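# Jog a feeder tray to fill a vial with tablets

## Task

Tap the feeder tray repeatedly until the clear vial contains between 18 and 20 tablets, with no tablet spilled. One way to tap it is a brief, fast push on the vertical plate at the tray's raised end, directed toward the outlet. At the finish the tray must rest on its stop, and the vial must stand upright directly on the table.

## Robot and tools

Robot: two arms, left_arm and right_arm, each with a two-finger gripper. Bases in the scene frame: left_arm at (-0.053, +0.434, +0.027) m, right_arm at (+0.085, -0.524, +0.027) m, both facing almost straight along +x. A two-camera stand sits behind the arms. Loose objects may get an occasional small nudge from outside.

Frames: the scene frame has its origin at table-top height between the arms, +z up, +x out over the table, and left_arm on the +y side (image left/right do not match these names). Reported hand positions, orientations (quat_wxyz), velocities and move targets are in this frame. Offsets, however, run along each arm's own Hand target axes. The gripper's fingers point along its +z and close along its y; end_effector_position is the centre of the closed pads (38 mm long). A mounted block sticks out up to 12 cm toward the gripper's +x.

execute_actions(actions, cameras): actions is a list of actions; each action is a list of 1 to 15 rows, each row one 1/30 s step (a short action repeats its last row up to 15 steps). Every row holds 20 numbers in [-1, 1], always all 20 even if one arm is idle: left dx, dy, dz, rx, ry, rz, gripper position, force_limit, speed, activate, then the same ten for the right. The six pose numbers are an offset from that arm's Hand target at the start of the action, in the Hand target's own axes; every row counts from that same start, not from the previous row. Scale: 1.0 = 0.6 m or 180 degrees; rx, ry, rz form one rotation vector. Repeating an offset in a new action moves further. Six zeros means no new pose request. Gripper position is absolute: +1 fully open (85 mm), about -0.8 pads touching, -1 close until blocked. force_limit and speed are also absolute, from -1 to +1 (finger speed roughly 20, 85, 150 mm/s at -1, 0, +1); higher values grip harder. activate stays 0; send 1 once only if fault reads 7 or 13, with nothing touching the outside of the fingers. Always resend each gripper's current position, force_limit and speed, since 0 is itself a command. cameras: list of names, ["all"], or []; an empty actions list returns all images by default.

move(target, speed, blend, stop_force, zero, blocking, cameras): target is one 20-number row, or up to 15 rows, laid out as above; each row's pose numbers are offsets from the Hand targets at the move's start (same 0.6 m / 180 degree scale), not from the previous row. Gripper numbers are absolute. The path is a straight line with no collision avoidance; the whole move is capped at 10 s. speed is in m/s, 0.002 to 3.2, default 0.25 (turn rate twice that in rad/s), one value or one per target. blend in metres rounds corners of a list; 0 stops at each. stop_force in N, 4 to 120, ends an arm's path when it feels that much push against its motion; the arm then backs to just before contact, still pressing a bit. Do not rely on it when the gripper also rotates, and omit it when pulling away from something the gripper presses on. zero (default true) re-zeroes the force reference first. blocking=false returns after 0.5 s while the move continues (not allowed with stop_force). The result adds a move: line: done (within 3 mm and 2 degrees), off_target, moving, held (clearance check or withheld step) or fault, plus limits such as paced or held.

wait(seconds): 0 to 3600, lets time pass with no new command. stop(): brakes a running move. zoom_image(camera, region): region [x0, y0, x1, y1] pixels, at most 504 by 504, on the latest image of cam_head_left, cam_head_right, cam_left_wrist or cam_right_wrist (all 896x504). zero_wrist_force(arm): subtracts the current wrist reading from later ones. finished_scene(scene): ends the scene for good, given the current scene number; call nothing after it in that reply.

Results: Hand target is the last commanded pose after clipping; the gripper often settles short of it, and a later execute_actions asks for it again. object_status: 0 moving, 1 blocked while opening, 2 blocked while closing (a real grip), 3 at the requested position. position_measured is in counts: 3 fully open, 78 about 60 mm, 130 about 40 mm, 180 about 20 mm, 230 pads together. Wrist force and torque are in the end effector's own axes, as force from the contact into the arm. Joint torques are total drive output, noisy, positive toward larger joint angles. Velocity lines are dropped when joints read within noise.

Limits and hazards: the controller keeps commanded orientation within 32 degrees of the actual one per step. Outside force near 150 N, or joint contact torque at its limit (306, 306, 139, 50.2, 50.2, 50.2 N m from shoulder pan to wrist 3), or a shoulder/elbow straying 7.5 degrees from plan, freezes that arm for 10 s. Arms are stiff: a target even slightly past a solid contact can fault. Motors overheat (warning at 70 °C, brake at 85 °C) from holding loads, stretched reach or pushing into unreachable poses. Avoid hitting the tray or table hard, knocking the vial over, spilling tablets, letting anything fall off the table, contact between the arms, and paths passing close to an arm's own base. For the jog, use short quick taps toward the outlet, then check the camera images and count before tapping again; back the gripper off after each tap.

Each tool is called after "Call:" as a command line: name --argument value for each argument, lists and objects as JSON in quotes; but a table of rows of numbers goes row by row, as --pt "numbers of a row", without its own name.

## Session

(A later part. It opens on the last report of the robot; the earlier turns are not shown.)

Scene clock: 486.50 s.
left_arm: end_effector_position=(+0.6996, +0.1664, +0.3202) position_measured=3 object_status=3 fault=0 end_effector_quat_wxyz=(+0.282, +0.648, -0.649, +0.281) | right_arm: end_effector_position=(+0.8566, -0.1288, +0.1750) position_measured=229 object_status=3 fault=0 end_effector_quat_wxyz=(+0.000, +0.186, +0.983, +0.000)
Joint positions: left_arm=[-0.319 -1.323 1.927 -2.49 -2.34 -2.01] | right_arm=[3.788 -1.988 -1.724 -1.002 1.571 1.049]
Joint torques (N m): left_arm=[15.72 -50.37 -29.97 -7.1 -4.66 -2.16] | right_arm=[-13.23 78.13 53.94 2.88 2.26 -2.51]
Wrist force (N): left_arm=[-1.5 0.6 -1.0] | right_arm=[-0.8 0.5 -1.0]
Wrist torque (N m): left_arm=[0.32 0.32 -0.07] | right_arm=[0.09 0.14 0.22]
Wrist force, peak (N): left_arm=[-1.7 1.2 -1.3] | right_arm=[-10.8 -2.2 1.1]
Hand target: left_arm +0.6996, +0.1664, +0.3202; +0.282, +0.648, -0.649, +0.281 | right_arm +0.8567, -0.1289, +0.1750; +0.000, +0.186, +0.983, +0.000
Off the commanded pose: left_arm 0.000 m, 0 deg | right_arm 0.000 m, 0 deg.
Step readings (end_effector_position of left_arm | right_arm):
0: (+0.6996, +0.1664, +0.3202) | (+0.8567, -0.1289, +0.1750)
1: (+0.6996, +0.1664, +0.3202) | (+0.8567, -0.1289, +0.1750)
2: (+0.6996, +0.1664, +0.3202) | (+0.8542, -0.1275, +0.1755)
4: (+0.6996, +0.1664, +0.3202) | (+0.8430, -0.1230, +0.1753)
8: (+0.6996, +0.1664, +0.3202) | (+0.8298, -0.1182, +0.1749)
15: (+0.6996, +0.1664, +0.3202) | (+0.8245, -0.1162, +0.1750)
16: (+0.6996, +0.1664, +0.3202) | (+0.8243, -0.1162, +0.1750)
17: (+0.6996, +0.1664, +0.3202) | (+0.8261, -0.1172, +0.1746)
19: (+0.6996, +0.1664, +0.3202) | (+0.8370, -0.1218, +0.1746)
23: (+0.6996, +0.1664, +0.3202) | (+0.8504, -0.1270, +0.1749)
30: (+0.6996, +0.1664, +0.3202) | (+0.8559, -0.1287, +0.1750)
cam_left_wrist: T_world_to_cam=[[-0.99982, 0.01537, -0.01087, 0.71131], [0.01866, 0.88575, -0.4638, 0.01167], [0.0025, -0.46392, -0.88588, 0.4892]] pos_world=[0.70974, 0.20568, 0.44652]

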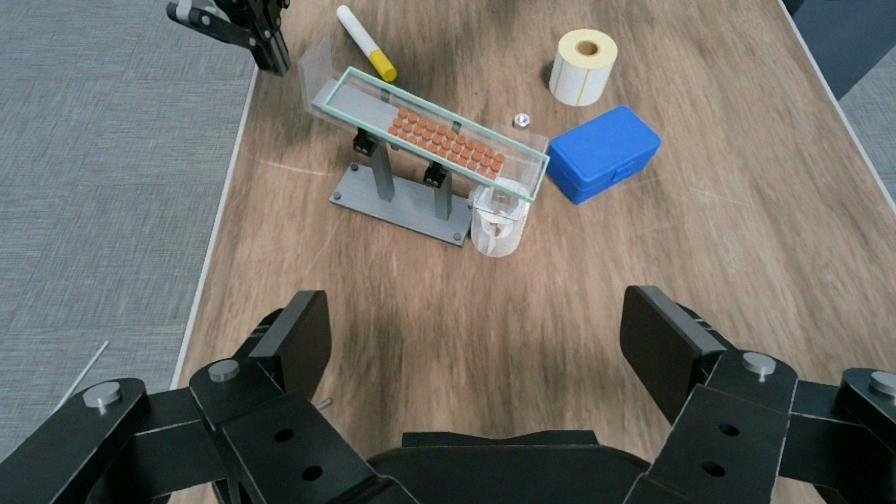

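Call:
execute_actions --actions '[[[0,0,0,0,0,0,1,1,1,0, 0.0592,0,0,0,0,0,-0.8,-1,0,0]],[[0,0,0,0,0,0,1,1,1,0, -0.0592,0,0,0,0,0,-0.8,-1,0,0]]]' --cameras '["cam_left_wrist", "cam_head_left"]'

Call:
zoom_image --camera "cam_left_wrist" --region '[380, 90, 560, 270]'

Call:
zoom_image --camera "cam_head_left" --region '[420, 270, 520, 390]'

Call:
execute_actions --actions '[[[0,0,0,0,0,0,1,1,1,0, 0.0592,0,0,0,0,0,-0.8,-1,0,0]],[[0,0,0,0,0,0,1,1,1,0, -0.0592,0,0,0,0,0,-0.8,-1,0,0]]]' --cameras '["cam_left_wrist"]'

Call:
zoom_image --camera "cam_left_wrist" --region '[380, 90, 560, 270]'

Scene clock: 537.17 s.
left_arm: end_effector_position=(+0.6996, +0.1664, +0.3202) position_measured=3 object_status=3 fault=0 end_effector_quat_wxyz=(+0.282, +0.648, -0.649, +0.281) | right_arm: end_effector_position=(+0.8566, -0.1288, +0.1750) position_measured=229 object_status=3 fault=0 end_effector_quat_wxyz=(+0.000, +0.186, +0.983, +0.000)
Joint positions: left_arm=[-0.319 -1.323 1.927 -2.49 -2.34 -2.01] | right_arm=[3.788 -1.988 -1.724 -1.002 1.571 1.049]
Joint torques (N m): left_arm=[15.67 -49.17 -31.28 -7.32 -4.19 -2.26] | right_arm=[-13.61 73.8 54.39 3.29 2.48 -1.63]
Wrist force (N): left_arm=[-1.1 0.6 -1.2] | right_arm=[-0.6 0.1 -0.9]
Wrist torque (N m): left_arm=[0.33 0.26 -0.08] | right_arm=[0.03 0.12 0.22]
Wrist force, peak (N): left_arm=[-1.3 1.1 -1.5] | right_arm=[-10.7 -1.7 1.0]
Hand target: left_arm +0.6996, +0.1664, +0.3202; +0.282, +0.648, -0.649, +0.281 | right_arm +0.8567, -0.1289, +0.1750; +0.000, +0.186, +0.983, +0.000
Off the commanded pose: left_arm 0.000 m, 0 deg | right_arm 0.000 m, 0 deg.
Step readings (end_effector_position of left_arm | right_arm):
0: (+0.6996, +0.1664, +0.3202) | (+0.8567, -0.1289, +0.1750)
1: (+0.6996, +0.1664, +0.3202) | (+0.8567, -0.1289, +0.1750)
2: (+0.6996, +0.1664, +0.3202) | (+0.8542, -0.1275, +0.1755)
4: (+0.6996, +0.1664, +0.3202) | (+0.8430, -0.1230, +0.1753)
8: (+0.6996, +0.1664, +0.3202) | (+0.8298, -0.1182, +0.1749)
15: (+0.6996, +0.1664, +0.3202) | (+0.8245, -0.1162, +0.1750)
16: (+0.6996, +0.1664, +0.3202) | (+0.8243, -0.1162, +0.1750)
17: (+0.6996, +0.1664, +0.3202) | (+0.8261, -0.1172, +0.1746)
19: (+0.6996, +0.1664, +0.3202) | (+0.8370, -0.1218, +0.1746)
23: (+0.6996, +0.1664, +0.3202) | (+0.8504, -0.1270, +0.1749)
30: (+0.6996, +0.1664, +0.3202) | (+0.8559, -0.1287, +0.1750)
cam_left_wrist: T_world_to_cam=[[-0.99982, 0.01537, -0.01087, 0.71131], [0.01866, 0.88575, -0.4638, 0.01167], [0.0025, -0.46392, -0.88588, 0.4892]] pos_world=[0.70974, 0.20568, 0.44652]
Images, in order (width x height): cam_head_left 896x504, cam_left_wrist 896x504.

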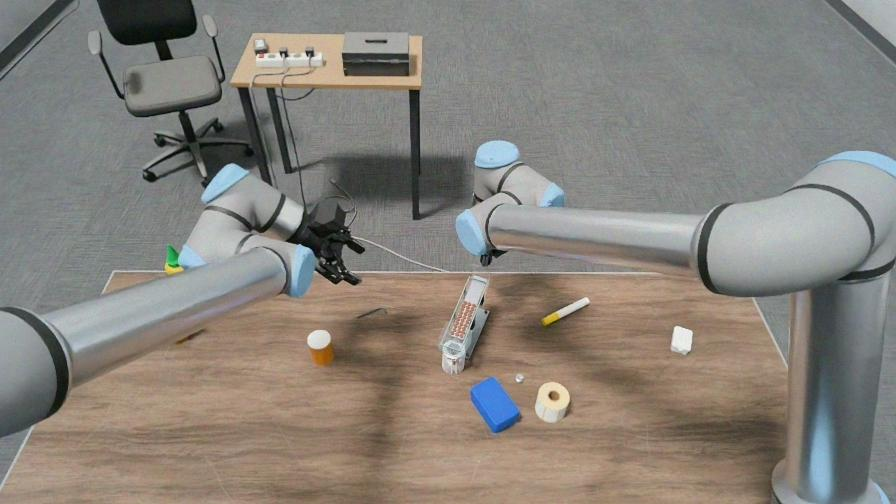

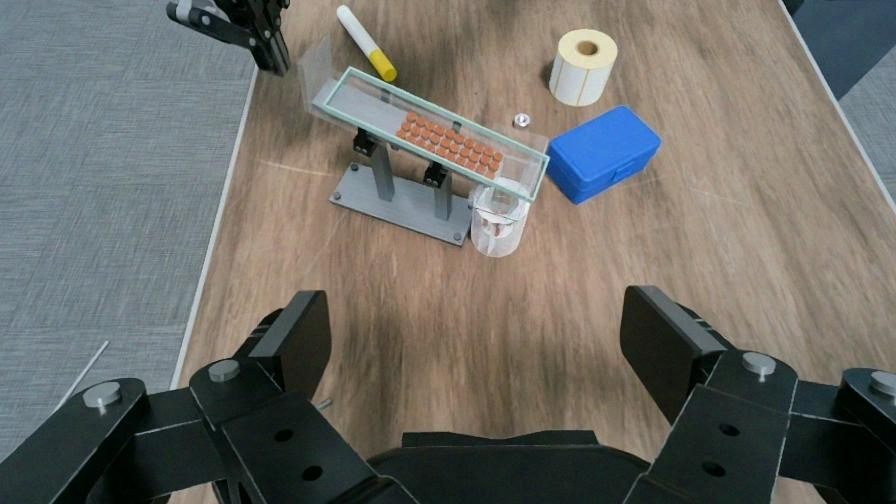

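Scaled by 2.800.

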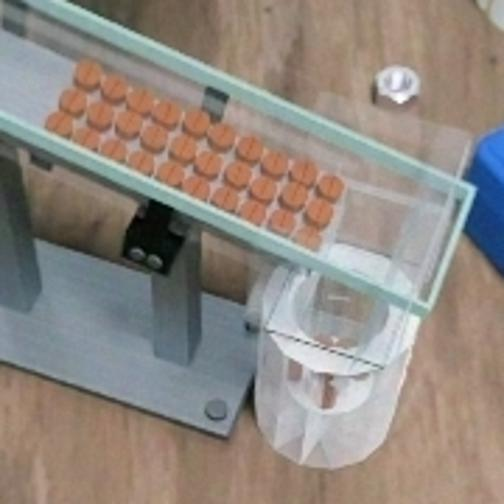

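Scaled by 4.200.

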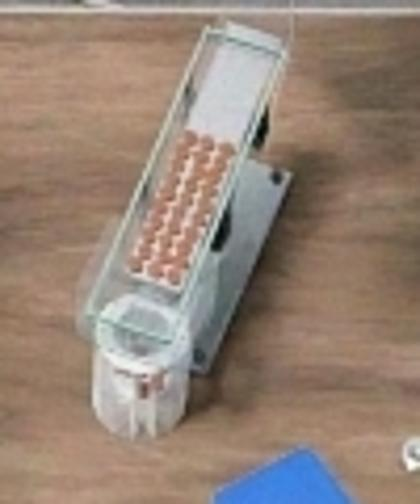

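Scene clock: 538.37 s.
left_arm: end_effector_position=(+0.6996, +0.1664, +0.3202) position_measured=3 object_status=3 fault=0 end_effector_quat_wxyz=(+0.282, +0.648, -0.649, +0.281) | right_arm: end_effector_position=(+0.8566, -0.1288, +0.1750) position_measured=229 object_status=3 fault=0 end_effector_quat_wxyz=(+0.000, +0.186, +0.983, +0.000)
Joint positions: left_arm=[-0.319 -1.323 1.927 -2.49 -2.34 -2.01] | right_arm=[3.788 -1.988 -1.724 -1.002 1.571 1.049]
Joint torques (N m): left_arm=[16.39 -49.74 -31.33 -6.99 -4.47 -2.38] | right_arm=[-13.52 75.2 53.81 2.85 2.25 -2.12]
Wrist force (N): left_arm=[-1.3 0.8 -1.3] | right_arm=[-0.6 0.1 -0.4]
Wrist torque (N m): left_arm=[0.36 0.28 -0.08] | right_arm=[0.03 0.12 0.21]
Wrist force, peak (N): left_arm=[-1.3 0.9 -1.7] | right_arm=[-10.8 -1.9 1.1]
Hand target: left_arm +0.6996, +0.1664, +0.3202; +0.282, +0.648, -0.649, +0.281 | right_arm +0.8567, -0.1289, +0.1750; +0.000, +0.186, +0.983, +0.000
Off the commanded pose: left_arm 0.000 m, 0 deg | right_arm 0.000 m, 0 deg.
Step readings (end_effector_position of left_arm | right_arm):
0: (+0.6996, +0.1664, +0.3202) | (+0.8566, -0.1288, +0.1750)
1: (+0.6996, +0.1664, +0.3202) | (+0.8566, -0.1289, +0.1750)
2: (+0.6996, +0.1664, +0.3202) | (+0.8542, -0.1274, +0.1755)
4: (+0.6996, +0.1664, +0.3202) | (+0.8430, -0.1230, +0.1753)
8: (+0.6996, +0.1664, +0.3202) | (+0.8298, -0.1182, +0.1749)
15: (+0.6996, +0.1664, +0.3202) | (+0.8245, -0.1162, +0.1750)
16: (+0.6996, +0.1664, +0.3202) | (+0.8243, -0.1162, +0.1750)
17: (+0.6996, +0.1664, +0.3202) | (+0.8261, -0.1172, +0.1746)
19: (+0.6996, +0.1664, +0.3202) | (+0.8370, -0.1218, +0.1746)
23: (+0.6996, +0.1664, +0.3202) | (+0.8504, -0.1270, +0.1749)
30: (+0.6996, +0.1664, +0.3202) | (+0.8559, -0.1287, +0.1750)
cam_left_wrist: T_world_to_cam=[[-0.99982, 0.01537, -0.01087, 0.71131], [0.01866, 0.88575, -0.4638, 0.01167], [0.0025, -0.46392, -0.88588, 0.4892]] pos_world=[0.70974, 0.20568, 0.44652]

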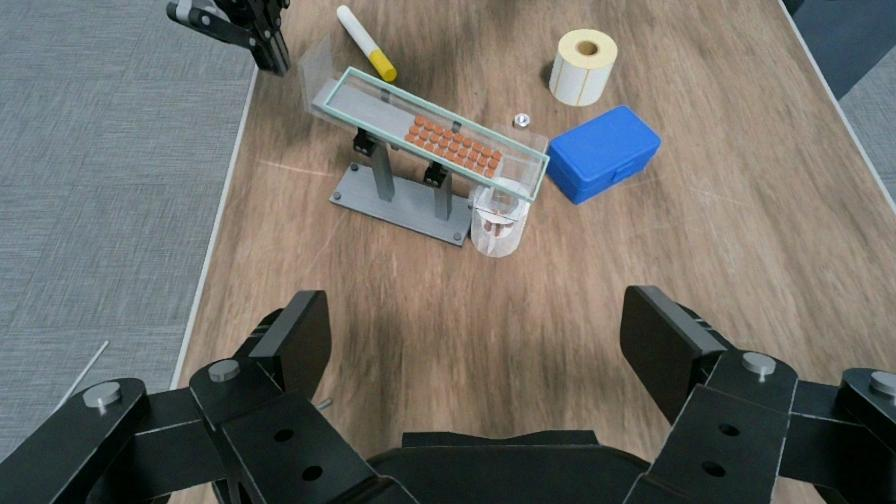

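Scaled by 2.800.

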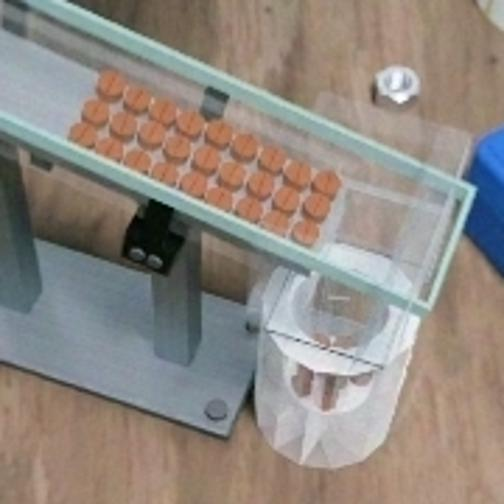

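Call:
execute_actions --actions '[[[0,0,0,0,0,0,1,1,1,0, 0.0592,0,0,0,0,0,-0.8,-1,0,0]],[[0,0,0,0,0,0,1,1,1,0, -0.0592,0,0,0,0,0,-0.8,-1,0,0]],[[0,0,0,0,0,0,1,1,1,0, 0.0592,0,0,0,0,0,-0.8,-1,0,0]],[[0,0,0,0,0,0,1,1,1,0, -0.0592,0,0,0,0,0,-0.8,-1,0,0]],[[0,0,0,0,0,0,1,1,1,0, 0.0592,0,0,0,0,0,-0.8,-1,0,0]],[[0,0,0,0,0,0,1,1,1,0, -0.0592,0,0,0,0,0,-0.8,-1,0,0]]]' --cameras '["cam_left_wrist"]'

Call:
zoom_image --camera "cam_left_wrist" --region '[380, 90, 560, 270]'

Scene clock: 566.53 s.
left_arm: end_effector_position=(+0.6996, +0.1664, +0.3202) position_measured=3 object_status=3 fault=0 end_effector_quat_wxyz=(+0.282, +0.648, -0.649, +0.281) | right_arm: end_effector_position=(+0.8566, -0.1288, +0.1750) position_measured=229 object_status=3 fault=0 end_effector_quat_wxyz=(+0.000, +0.186, +0.983, +0.000)
Joint positions: left_arm=[-0.319 -1.323 1.927 -2.49 -2.34 -2.01] | right_arm=[3.788 -1.988 -1.724 -1.002 1.571 1.049]
Joint torques (N m): left_arm=[17.07 -50.21 -31.31 -6.87 -4.56 -2.08] | right_arm=[-13.57 76.71 53.75 2.57 2.34 -2.36]
Wrist force (N): left_arm=[-1.6 0.9 -1.2] | right_arm=[-0.2 -0.3 -0.5]
Wrist torque (N m): left_arm=[0.38 0.34 -0.08] | right_arm=[-0.03 0.05 0.21]
Wrist force, peak (N): left_arm=[-1.5 1.2 -1.6] | right_arm=[-11.1 -1.9 1.2]
Hand target: left_arm +0.6996, +0.1664, +0.3202; +0.282, +0.648, -0.649, +0.281 | right_arm +0.8567, -0.1289, +0.1750; +0.000, +0.186, +0.983, +0.000
Off the commanded pose: left_arm 0.000 m, 0 deg | right_arm 0.000 m, 0 deg.
Step readings (end_effector_position of left_arm | right_arm):
0: (+0.6996, +0.1664, +0.3202) | (+0.8567, -0.1289, +0.1750)
1: (+0.6996, +0.1664, +0.3202) | (+0.8567, -0.1289, +0.1750)
2: (+0.6996, +0.1664, +0.3202) | (+0.8542, -0.1275, +0.1755)
4: (+0.6996, +0.1664, +0.3202) | (+0.8430, -0.1230, +0.1753)
8: (+0.6996, +0.1664, +0.3202) | (+0.8298, -0.1182, +0.1749)
15: (+0.6996, +0.1664, +0.3202) | (+0.8245, -0.1162, +0.1750)
16: (+0.6996, +0.1664, +0.3202) | (+0.8243, -0.1162, +0.1750)
17: (+0.6996, +0.1664, +0.3202) | (+0.8261, -0.1172, +0.1746)
19: (+0.6996, +0.1664, +0.3202) | (+0.8370, -0.1218, +0.1746)
23: (+0.6996, +0.1664, +0.3202) | (+0.8504, -0.1270, +0.1749)
30: (+0.6996, +0.1664, +0.3202) | (+0.8559, -0.1287, +0.1750)
31: (+0.6996, +0.1664, +0.3202) | (+0.8561, -0.1287, +0.1750)
32: (+0.6996, +0.1664, +0.3202) | (+0.8538, -0.1273, +0.1755)
34: (+0.6996, +0.1664, +0.3202) | (+0.8428, -0.1229, +0.1753)
38: (+0.6996, +0.1664, +0.3202) | (+0.8297, -0.1182, +0.1749)
45: (+0.6996, +0.1664, +0.3202) | (+0.8245, -0.1162, +0.1750)
46: (+0.6996, +0.1664, +0.3202) | (+0.8243, -0.1162, +0.1750)
47: (+0.6996, +0.1664, +0.3202) | (+0.8261, -0.1172, +0.1746)
49: (+0.6996, +0.1664, +0.3202) | (+0.8370, -0.1218, +0.1746)
53: (+0.6996, +0.1664, +0.3202) | (+0.8504, -0.1270, +0.1749)
60: (+0.6996, +0.1664, +0.3202) | (+0.8559, -0.1287, +0.1750)
61: (+0.6996, +0.1664, +0.3202) | (+0.8561, -0.1287, +0.1750)
62: (+0.6996, +0.1664, +0.3202) | (+0.8538, -0.1273, +0.1755)
64: (+0.6996, +0.1664, +0.3202) | (+0.8428, -0.1229, +0.1753)
68: (+0.6996, +0.1664, +0.3202) | (+0.8297, -0.1182, +0.1749)
75: (+0.6996, +0.1664, +0.3202) | (+0.8245, -0.1162, +0.1750)
76: (+0.6996, +0.1664, +0.3202) | (+0.8243, -0.1162, +0.1750)
77: (+0.6996, +0.1664, +0.3202) | (+0.8261, -0.1172, +0.1746)
79: (+0.6996, +0.1664, +0.3202) | (+0.8370, -0.1218, +0.1746)
83: (+0.6996, +0.1664, +0.3202) | (+0.8504, -0.1270, +0.1749)
90: (+0.6996, +0.1664, +0.3202) | (+0.8559, -0.1287, +0.1750)
cam_left_wrist: T_world_to_cam=[[-0.99982, 0.01537, -0.01087, 0.71131], [0.01866, 0.88575, -0.4638, 0.01167], [0.0025, -0.46392, -0.88588, 0.4892]] pos_world=[0.70974, 0.20568, 0.44652]

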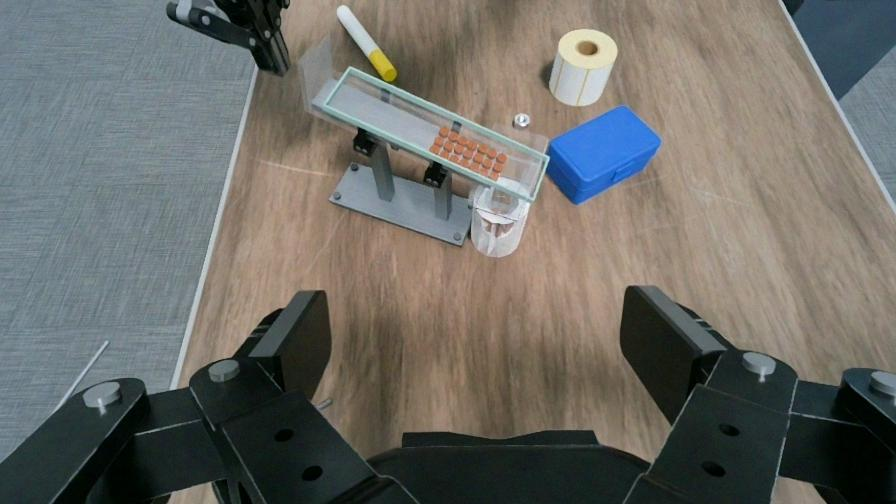

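Scaled by 2.800.

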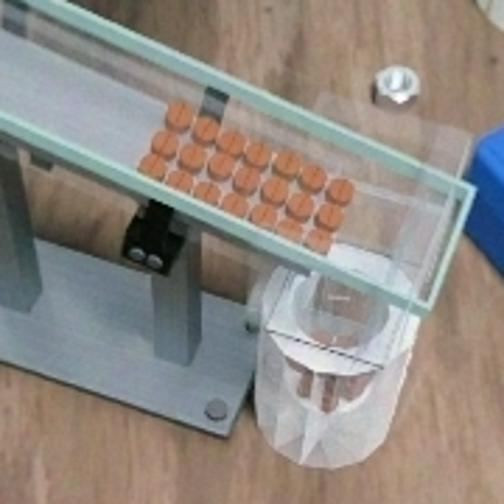

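Call:
execute_actions --actions '[[[0,0,0,0,0,0,1,1,1,0, 0.0592,0,0,0,0,0,-0.8,-1,0,0]],[[0,0,0,0,0,0,1,1,1,0, -0.0592,0,0,0,0,0,-0.8,-1,0,0]]]' --cameras '["cam_left_wrist","cam_right_wrist","cam_head_left"]'

Call:
zoom_image --camera "cam_left_wrist" --region '[380, 90, 560, 270]'

Call:
zoom_image --camera "cam_head_left" --region '[420, 270, 520, 390]'

Scene clock: 582.10 s.
left_arm: end_effector_position=(+0.6996, +0.1664, +0.3202) position_measured=3 object_status=3 fault=0 end_effector_quat_wxyz=(+0.282, +0.648, -0.649, +0.281) | right_arm: end_effector_position=(+0.8566, -0.1289, +0.1750) position_measured=229 object_status=3 fault=0 end_effector_quat_wxyz=(+0.000, +0.186, +0.983, +0.000)
Joint positions: left_arm=[-0.319 -1.323 1.927 -2.49 -2.34 -2.01] | right_arm=[3.788 -1.988 -1.724 -1.002 1.571 1.049]
Joint torques (N m): left_arm=[15.19 -49.3 -31.37 -7.54 -4.02 -2.01] | right_arm=[-12.58 74.2 54.49 2.92 2.08 -1.94]
Wrist force (N): left_arm=[-1.8 1.0 -1.2] | right_arm=[-0.6 -0.1 -0.7]
Wrist torque (N m): left_arm=[0.38 0.37 -0.07] | right_arm=[0.00 0.13 0.22]
Wrist force, peak (N): left_arm=[-1.7 0.7 -1.8] | right_arm=[-10.7 -1.5 0.9]
Hand target: left_arm +0.6996, +0.1664, +0.3202; +0.282, +0.648, -0.649, +0.281 | right_arm +0.8567, -0.1289, +0.1750; +0.000, +0.186, +0.983, +0.000
Off the commanded pose: left_arm 0.000 m, 0 deg | right_arm 0.000 m, 0 deg.
Step readings (end_effector_position of left_arm | right_arm):
0: (+0.6996, +0.1664, +0.3202) | (+0.8567, -0.1289, +0.1750)
1: (+0.6996, +0.1664, +0.3202) | (+0.8567, -0.1289, +0.1750)
2: (+0.6996, +0.1664, +0.3202) | (+0.8546, -0.1276, +0.1754)
4: (+0.6996, +0.1664, +0.3202) | (+0.8435, -0.1232, +0.1753)
8: (+0.6996, +0.1664, +0.3202) | (+0.8300, -0.1182, +0.1749)
15: (+0.6996, +0.1664, +0.3202) | (+0.8245, -0.1162, +0.1750)
16: (+0.6996, +0.1664, +0.3202) | (+0.8243, -0.1162, +0.1750)
17: (+0.6996, +0.1664, +0.3202) | (+0.8258, -0.1171, +0.1746)
19: (+0.6996, +0.1664, +0.3202) | (+0.8378, -0.1222, +0.1746)
23: (+0.6996, +0.1664, +0.3202) | (+0.8503, -0.1269, +0.1749)
30: (+0.6996, +0.1664, +0.3202) | (+0.8559, -0.1287, +0.1750)
cam_left_wrist: T_world_to_cam=[[-0.99982, 0.01537, -0.01087, 0.71131], [0.01866, 0.88575, -0.4638, 0.01167], [0.0025, -0.46392, -0.88588, 0.4892]] pos_world=[0.70974, 0.20568, 0.44652]
cam_right_wrist: T_world_to_cam=[[0.36049, 0.93259, -0.01792, -0.17462], [0.87235, -0.33028, 0.36046, -0.83965], [0.33024, -0.14557, -0.9326, -0.00682]] pos_world=[0.79766, -0.11546, 0.29316]
Images, in order (width x height): cam_head_left 896x504, cam_left_wrist 896x504, cam_right_wrist 896x504.

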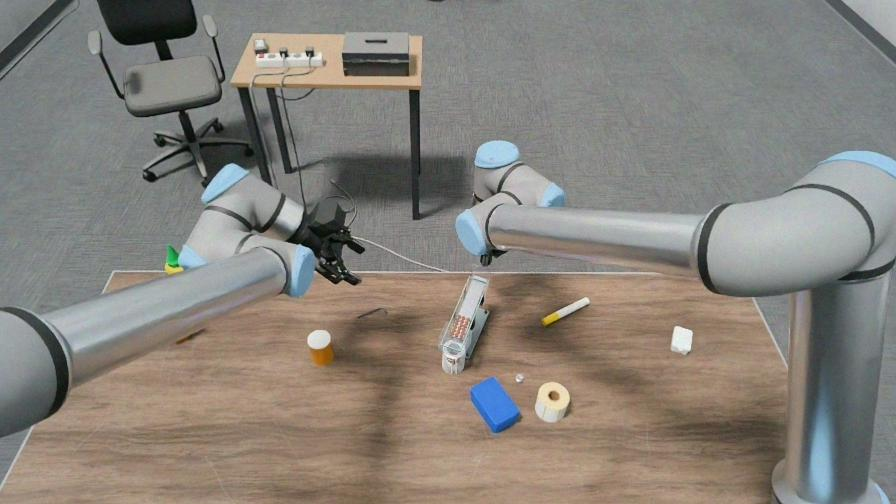

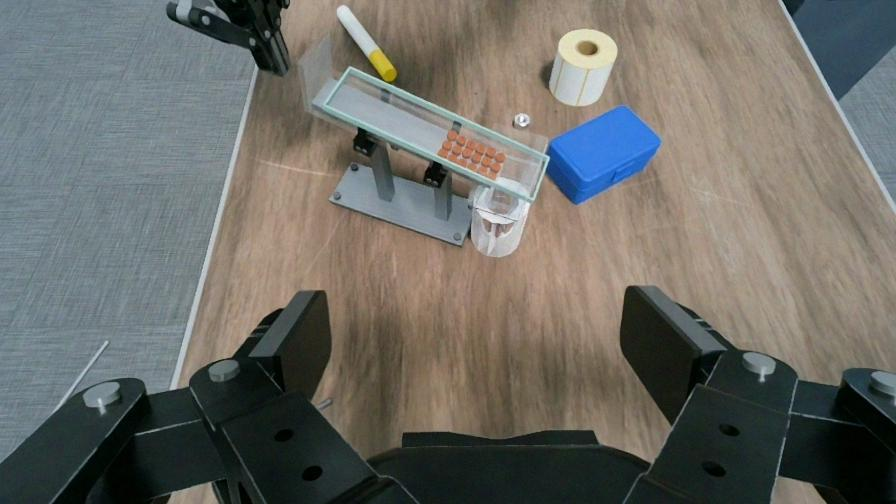

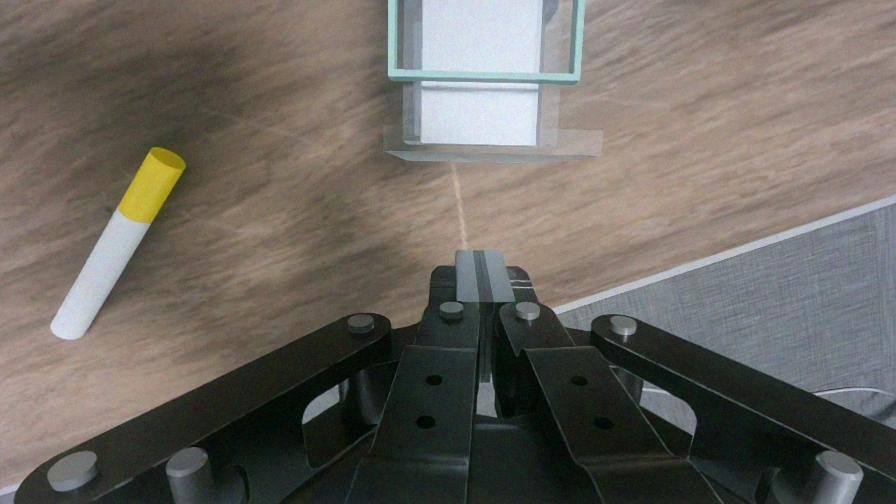

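Scaled by 2.800.

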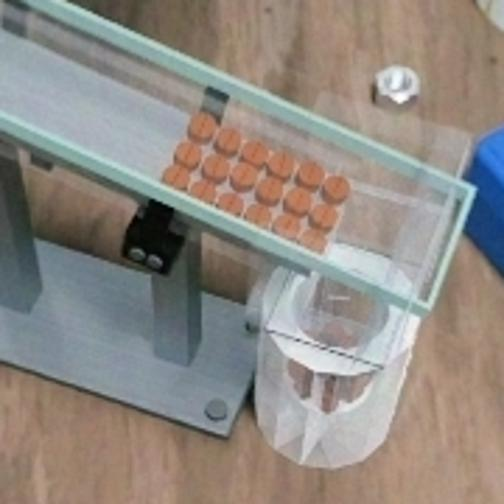

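Scaled by 4.200.

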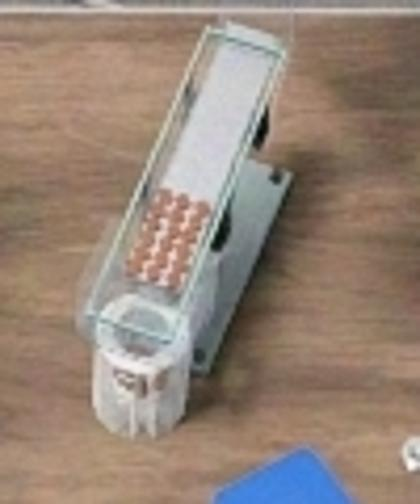

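Call:
zoom_image --camera "cam_head_left" --region '[440, 255, 510, 325]'

Call:
zoom_image --camera "cam_head_left" --region '[430, 320, 500, 390]'

Scaled by 7.200.

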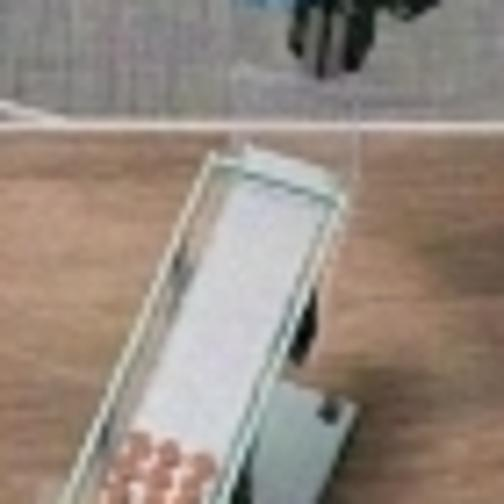

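Scaled by 7.200.

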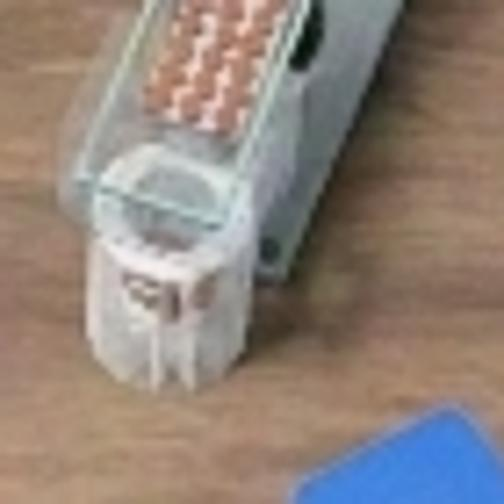

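Call:
finished_scene --scene 1

The scene is finished: the task was done.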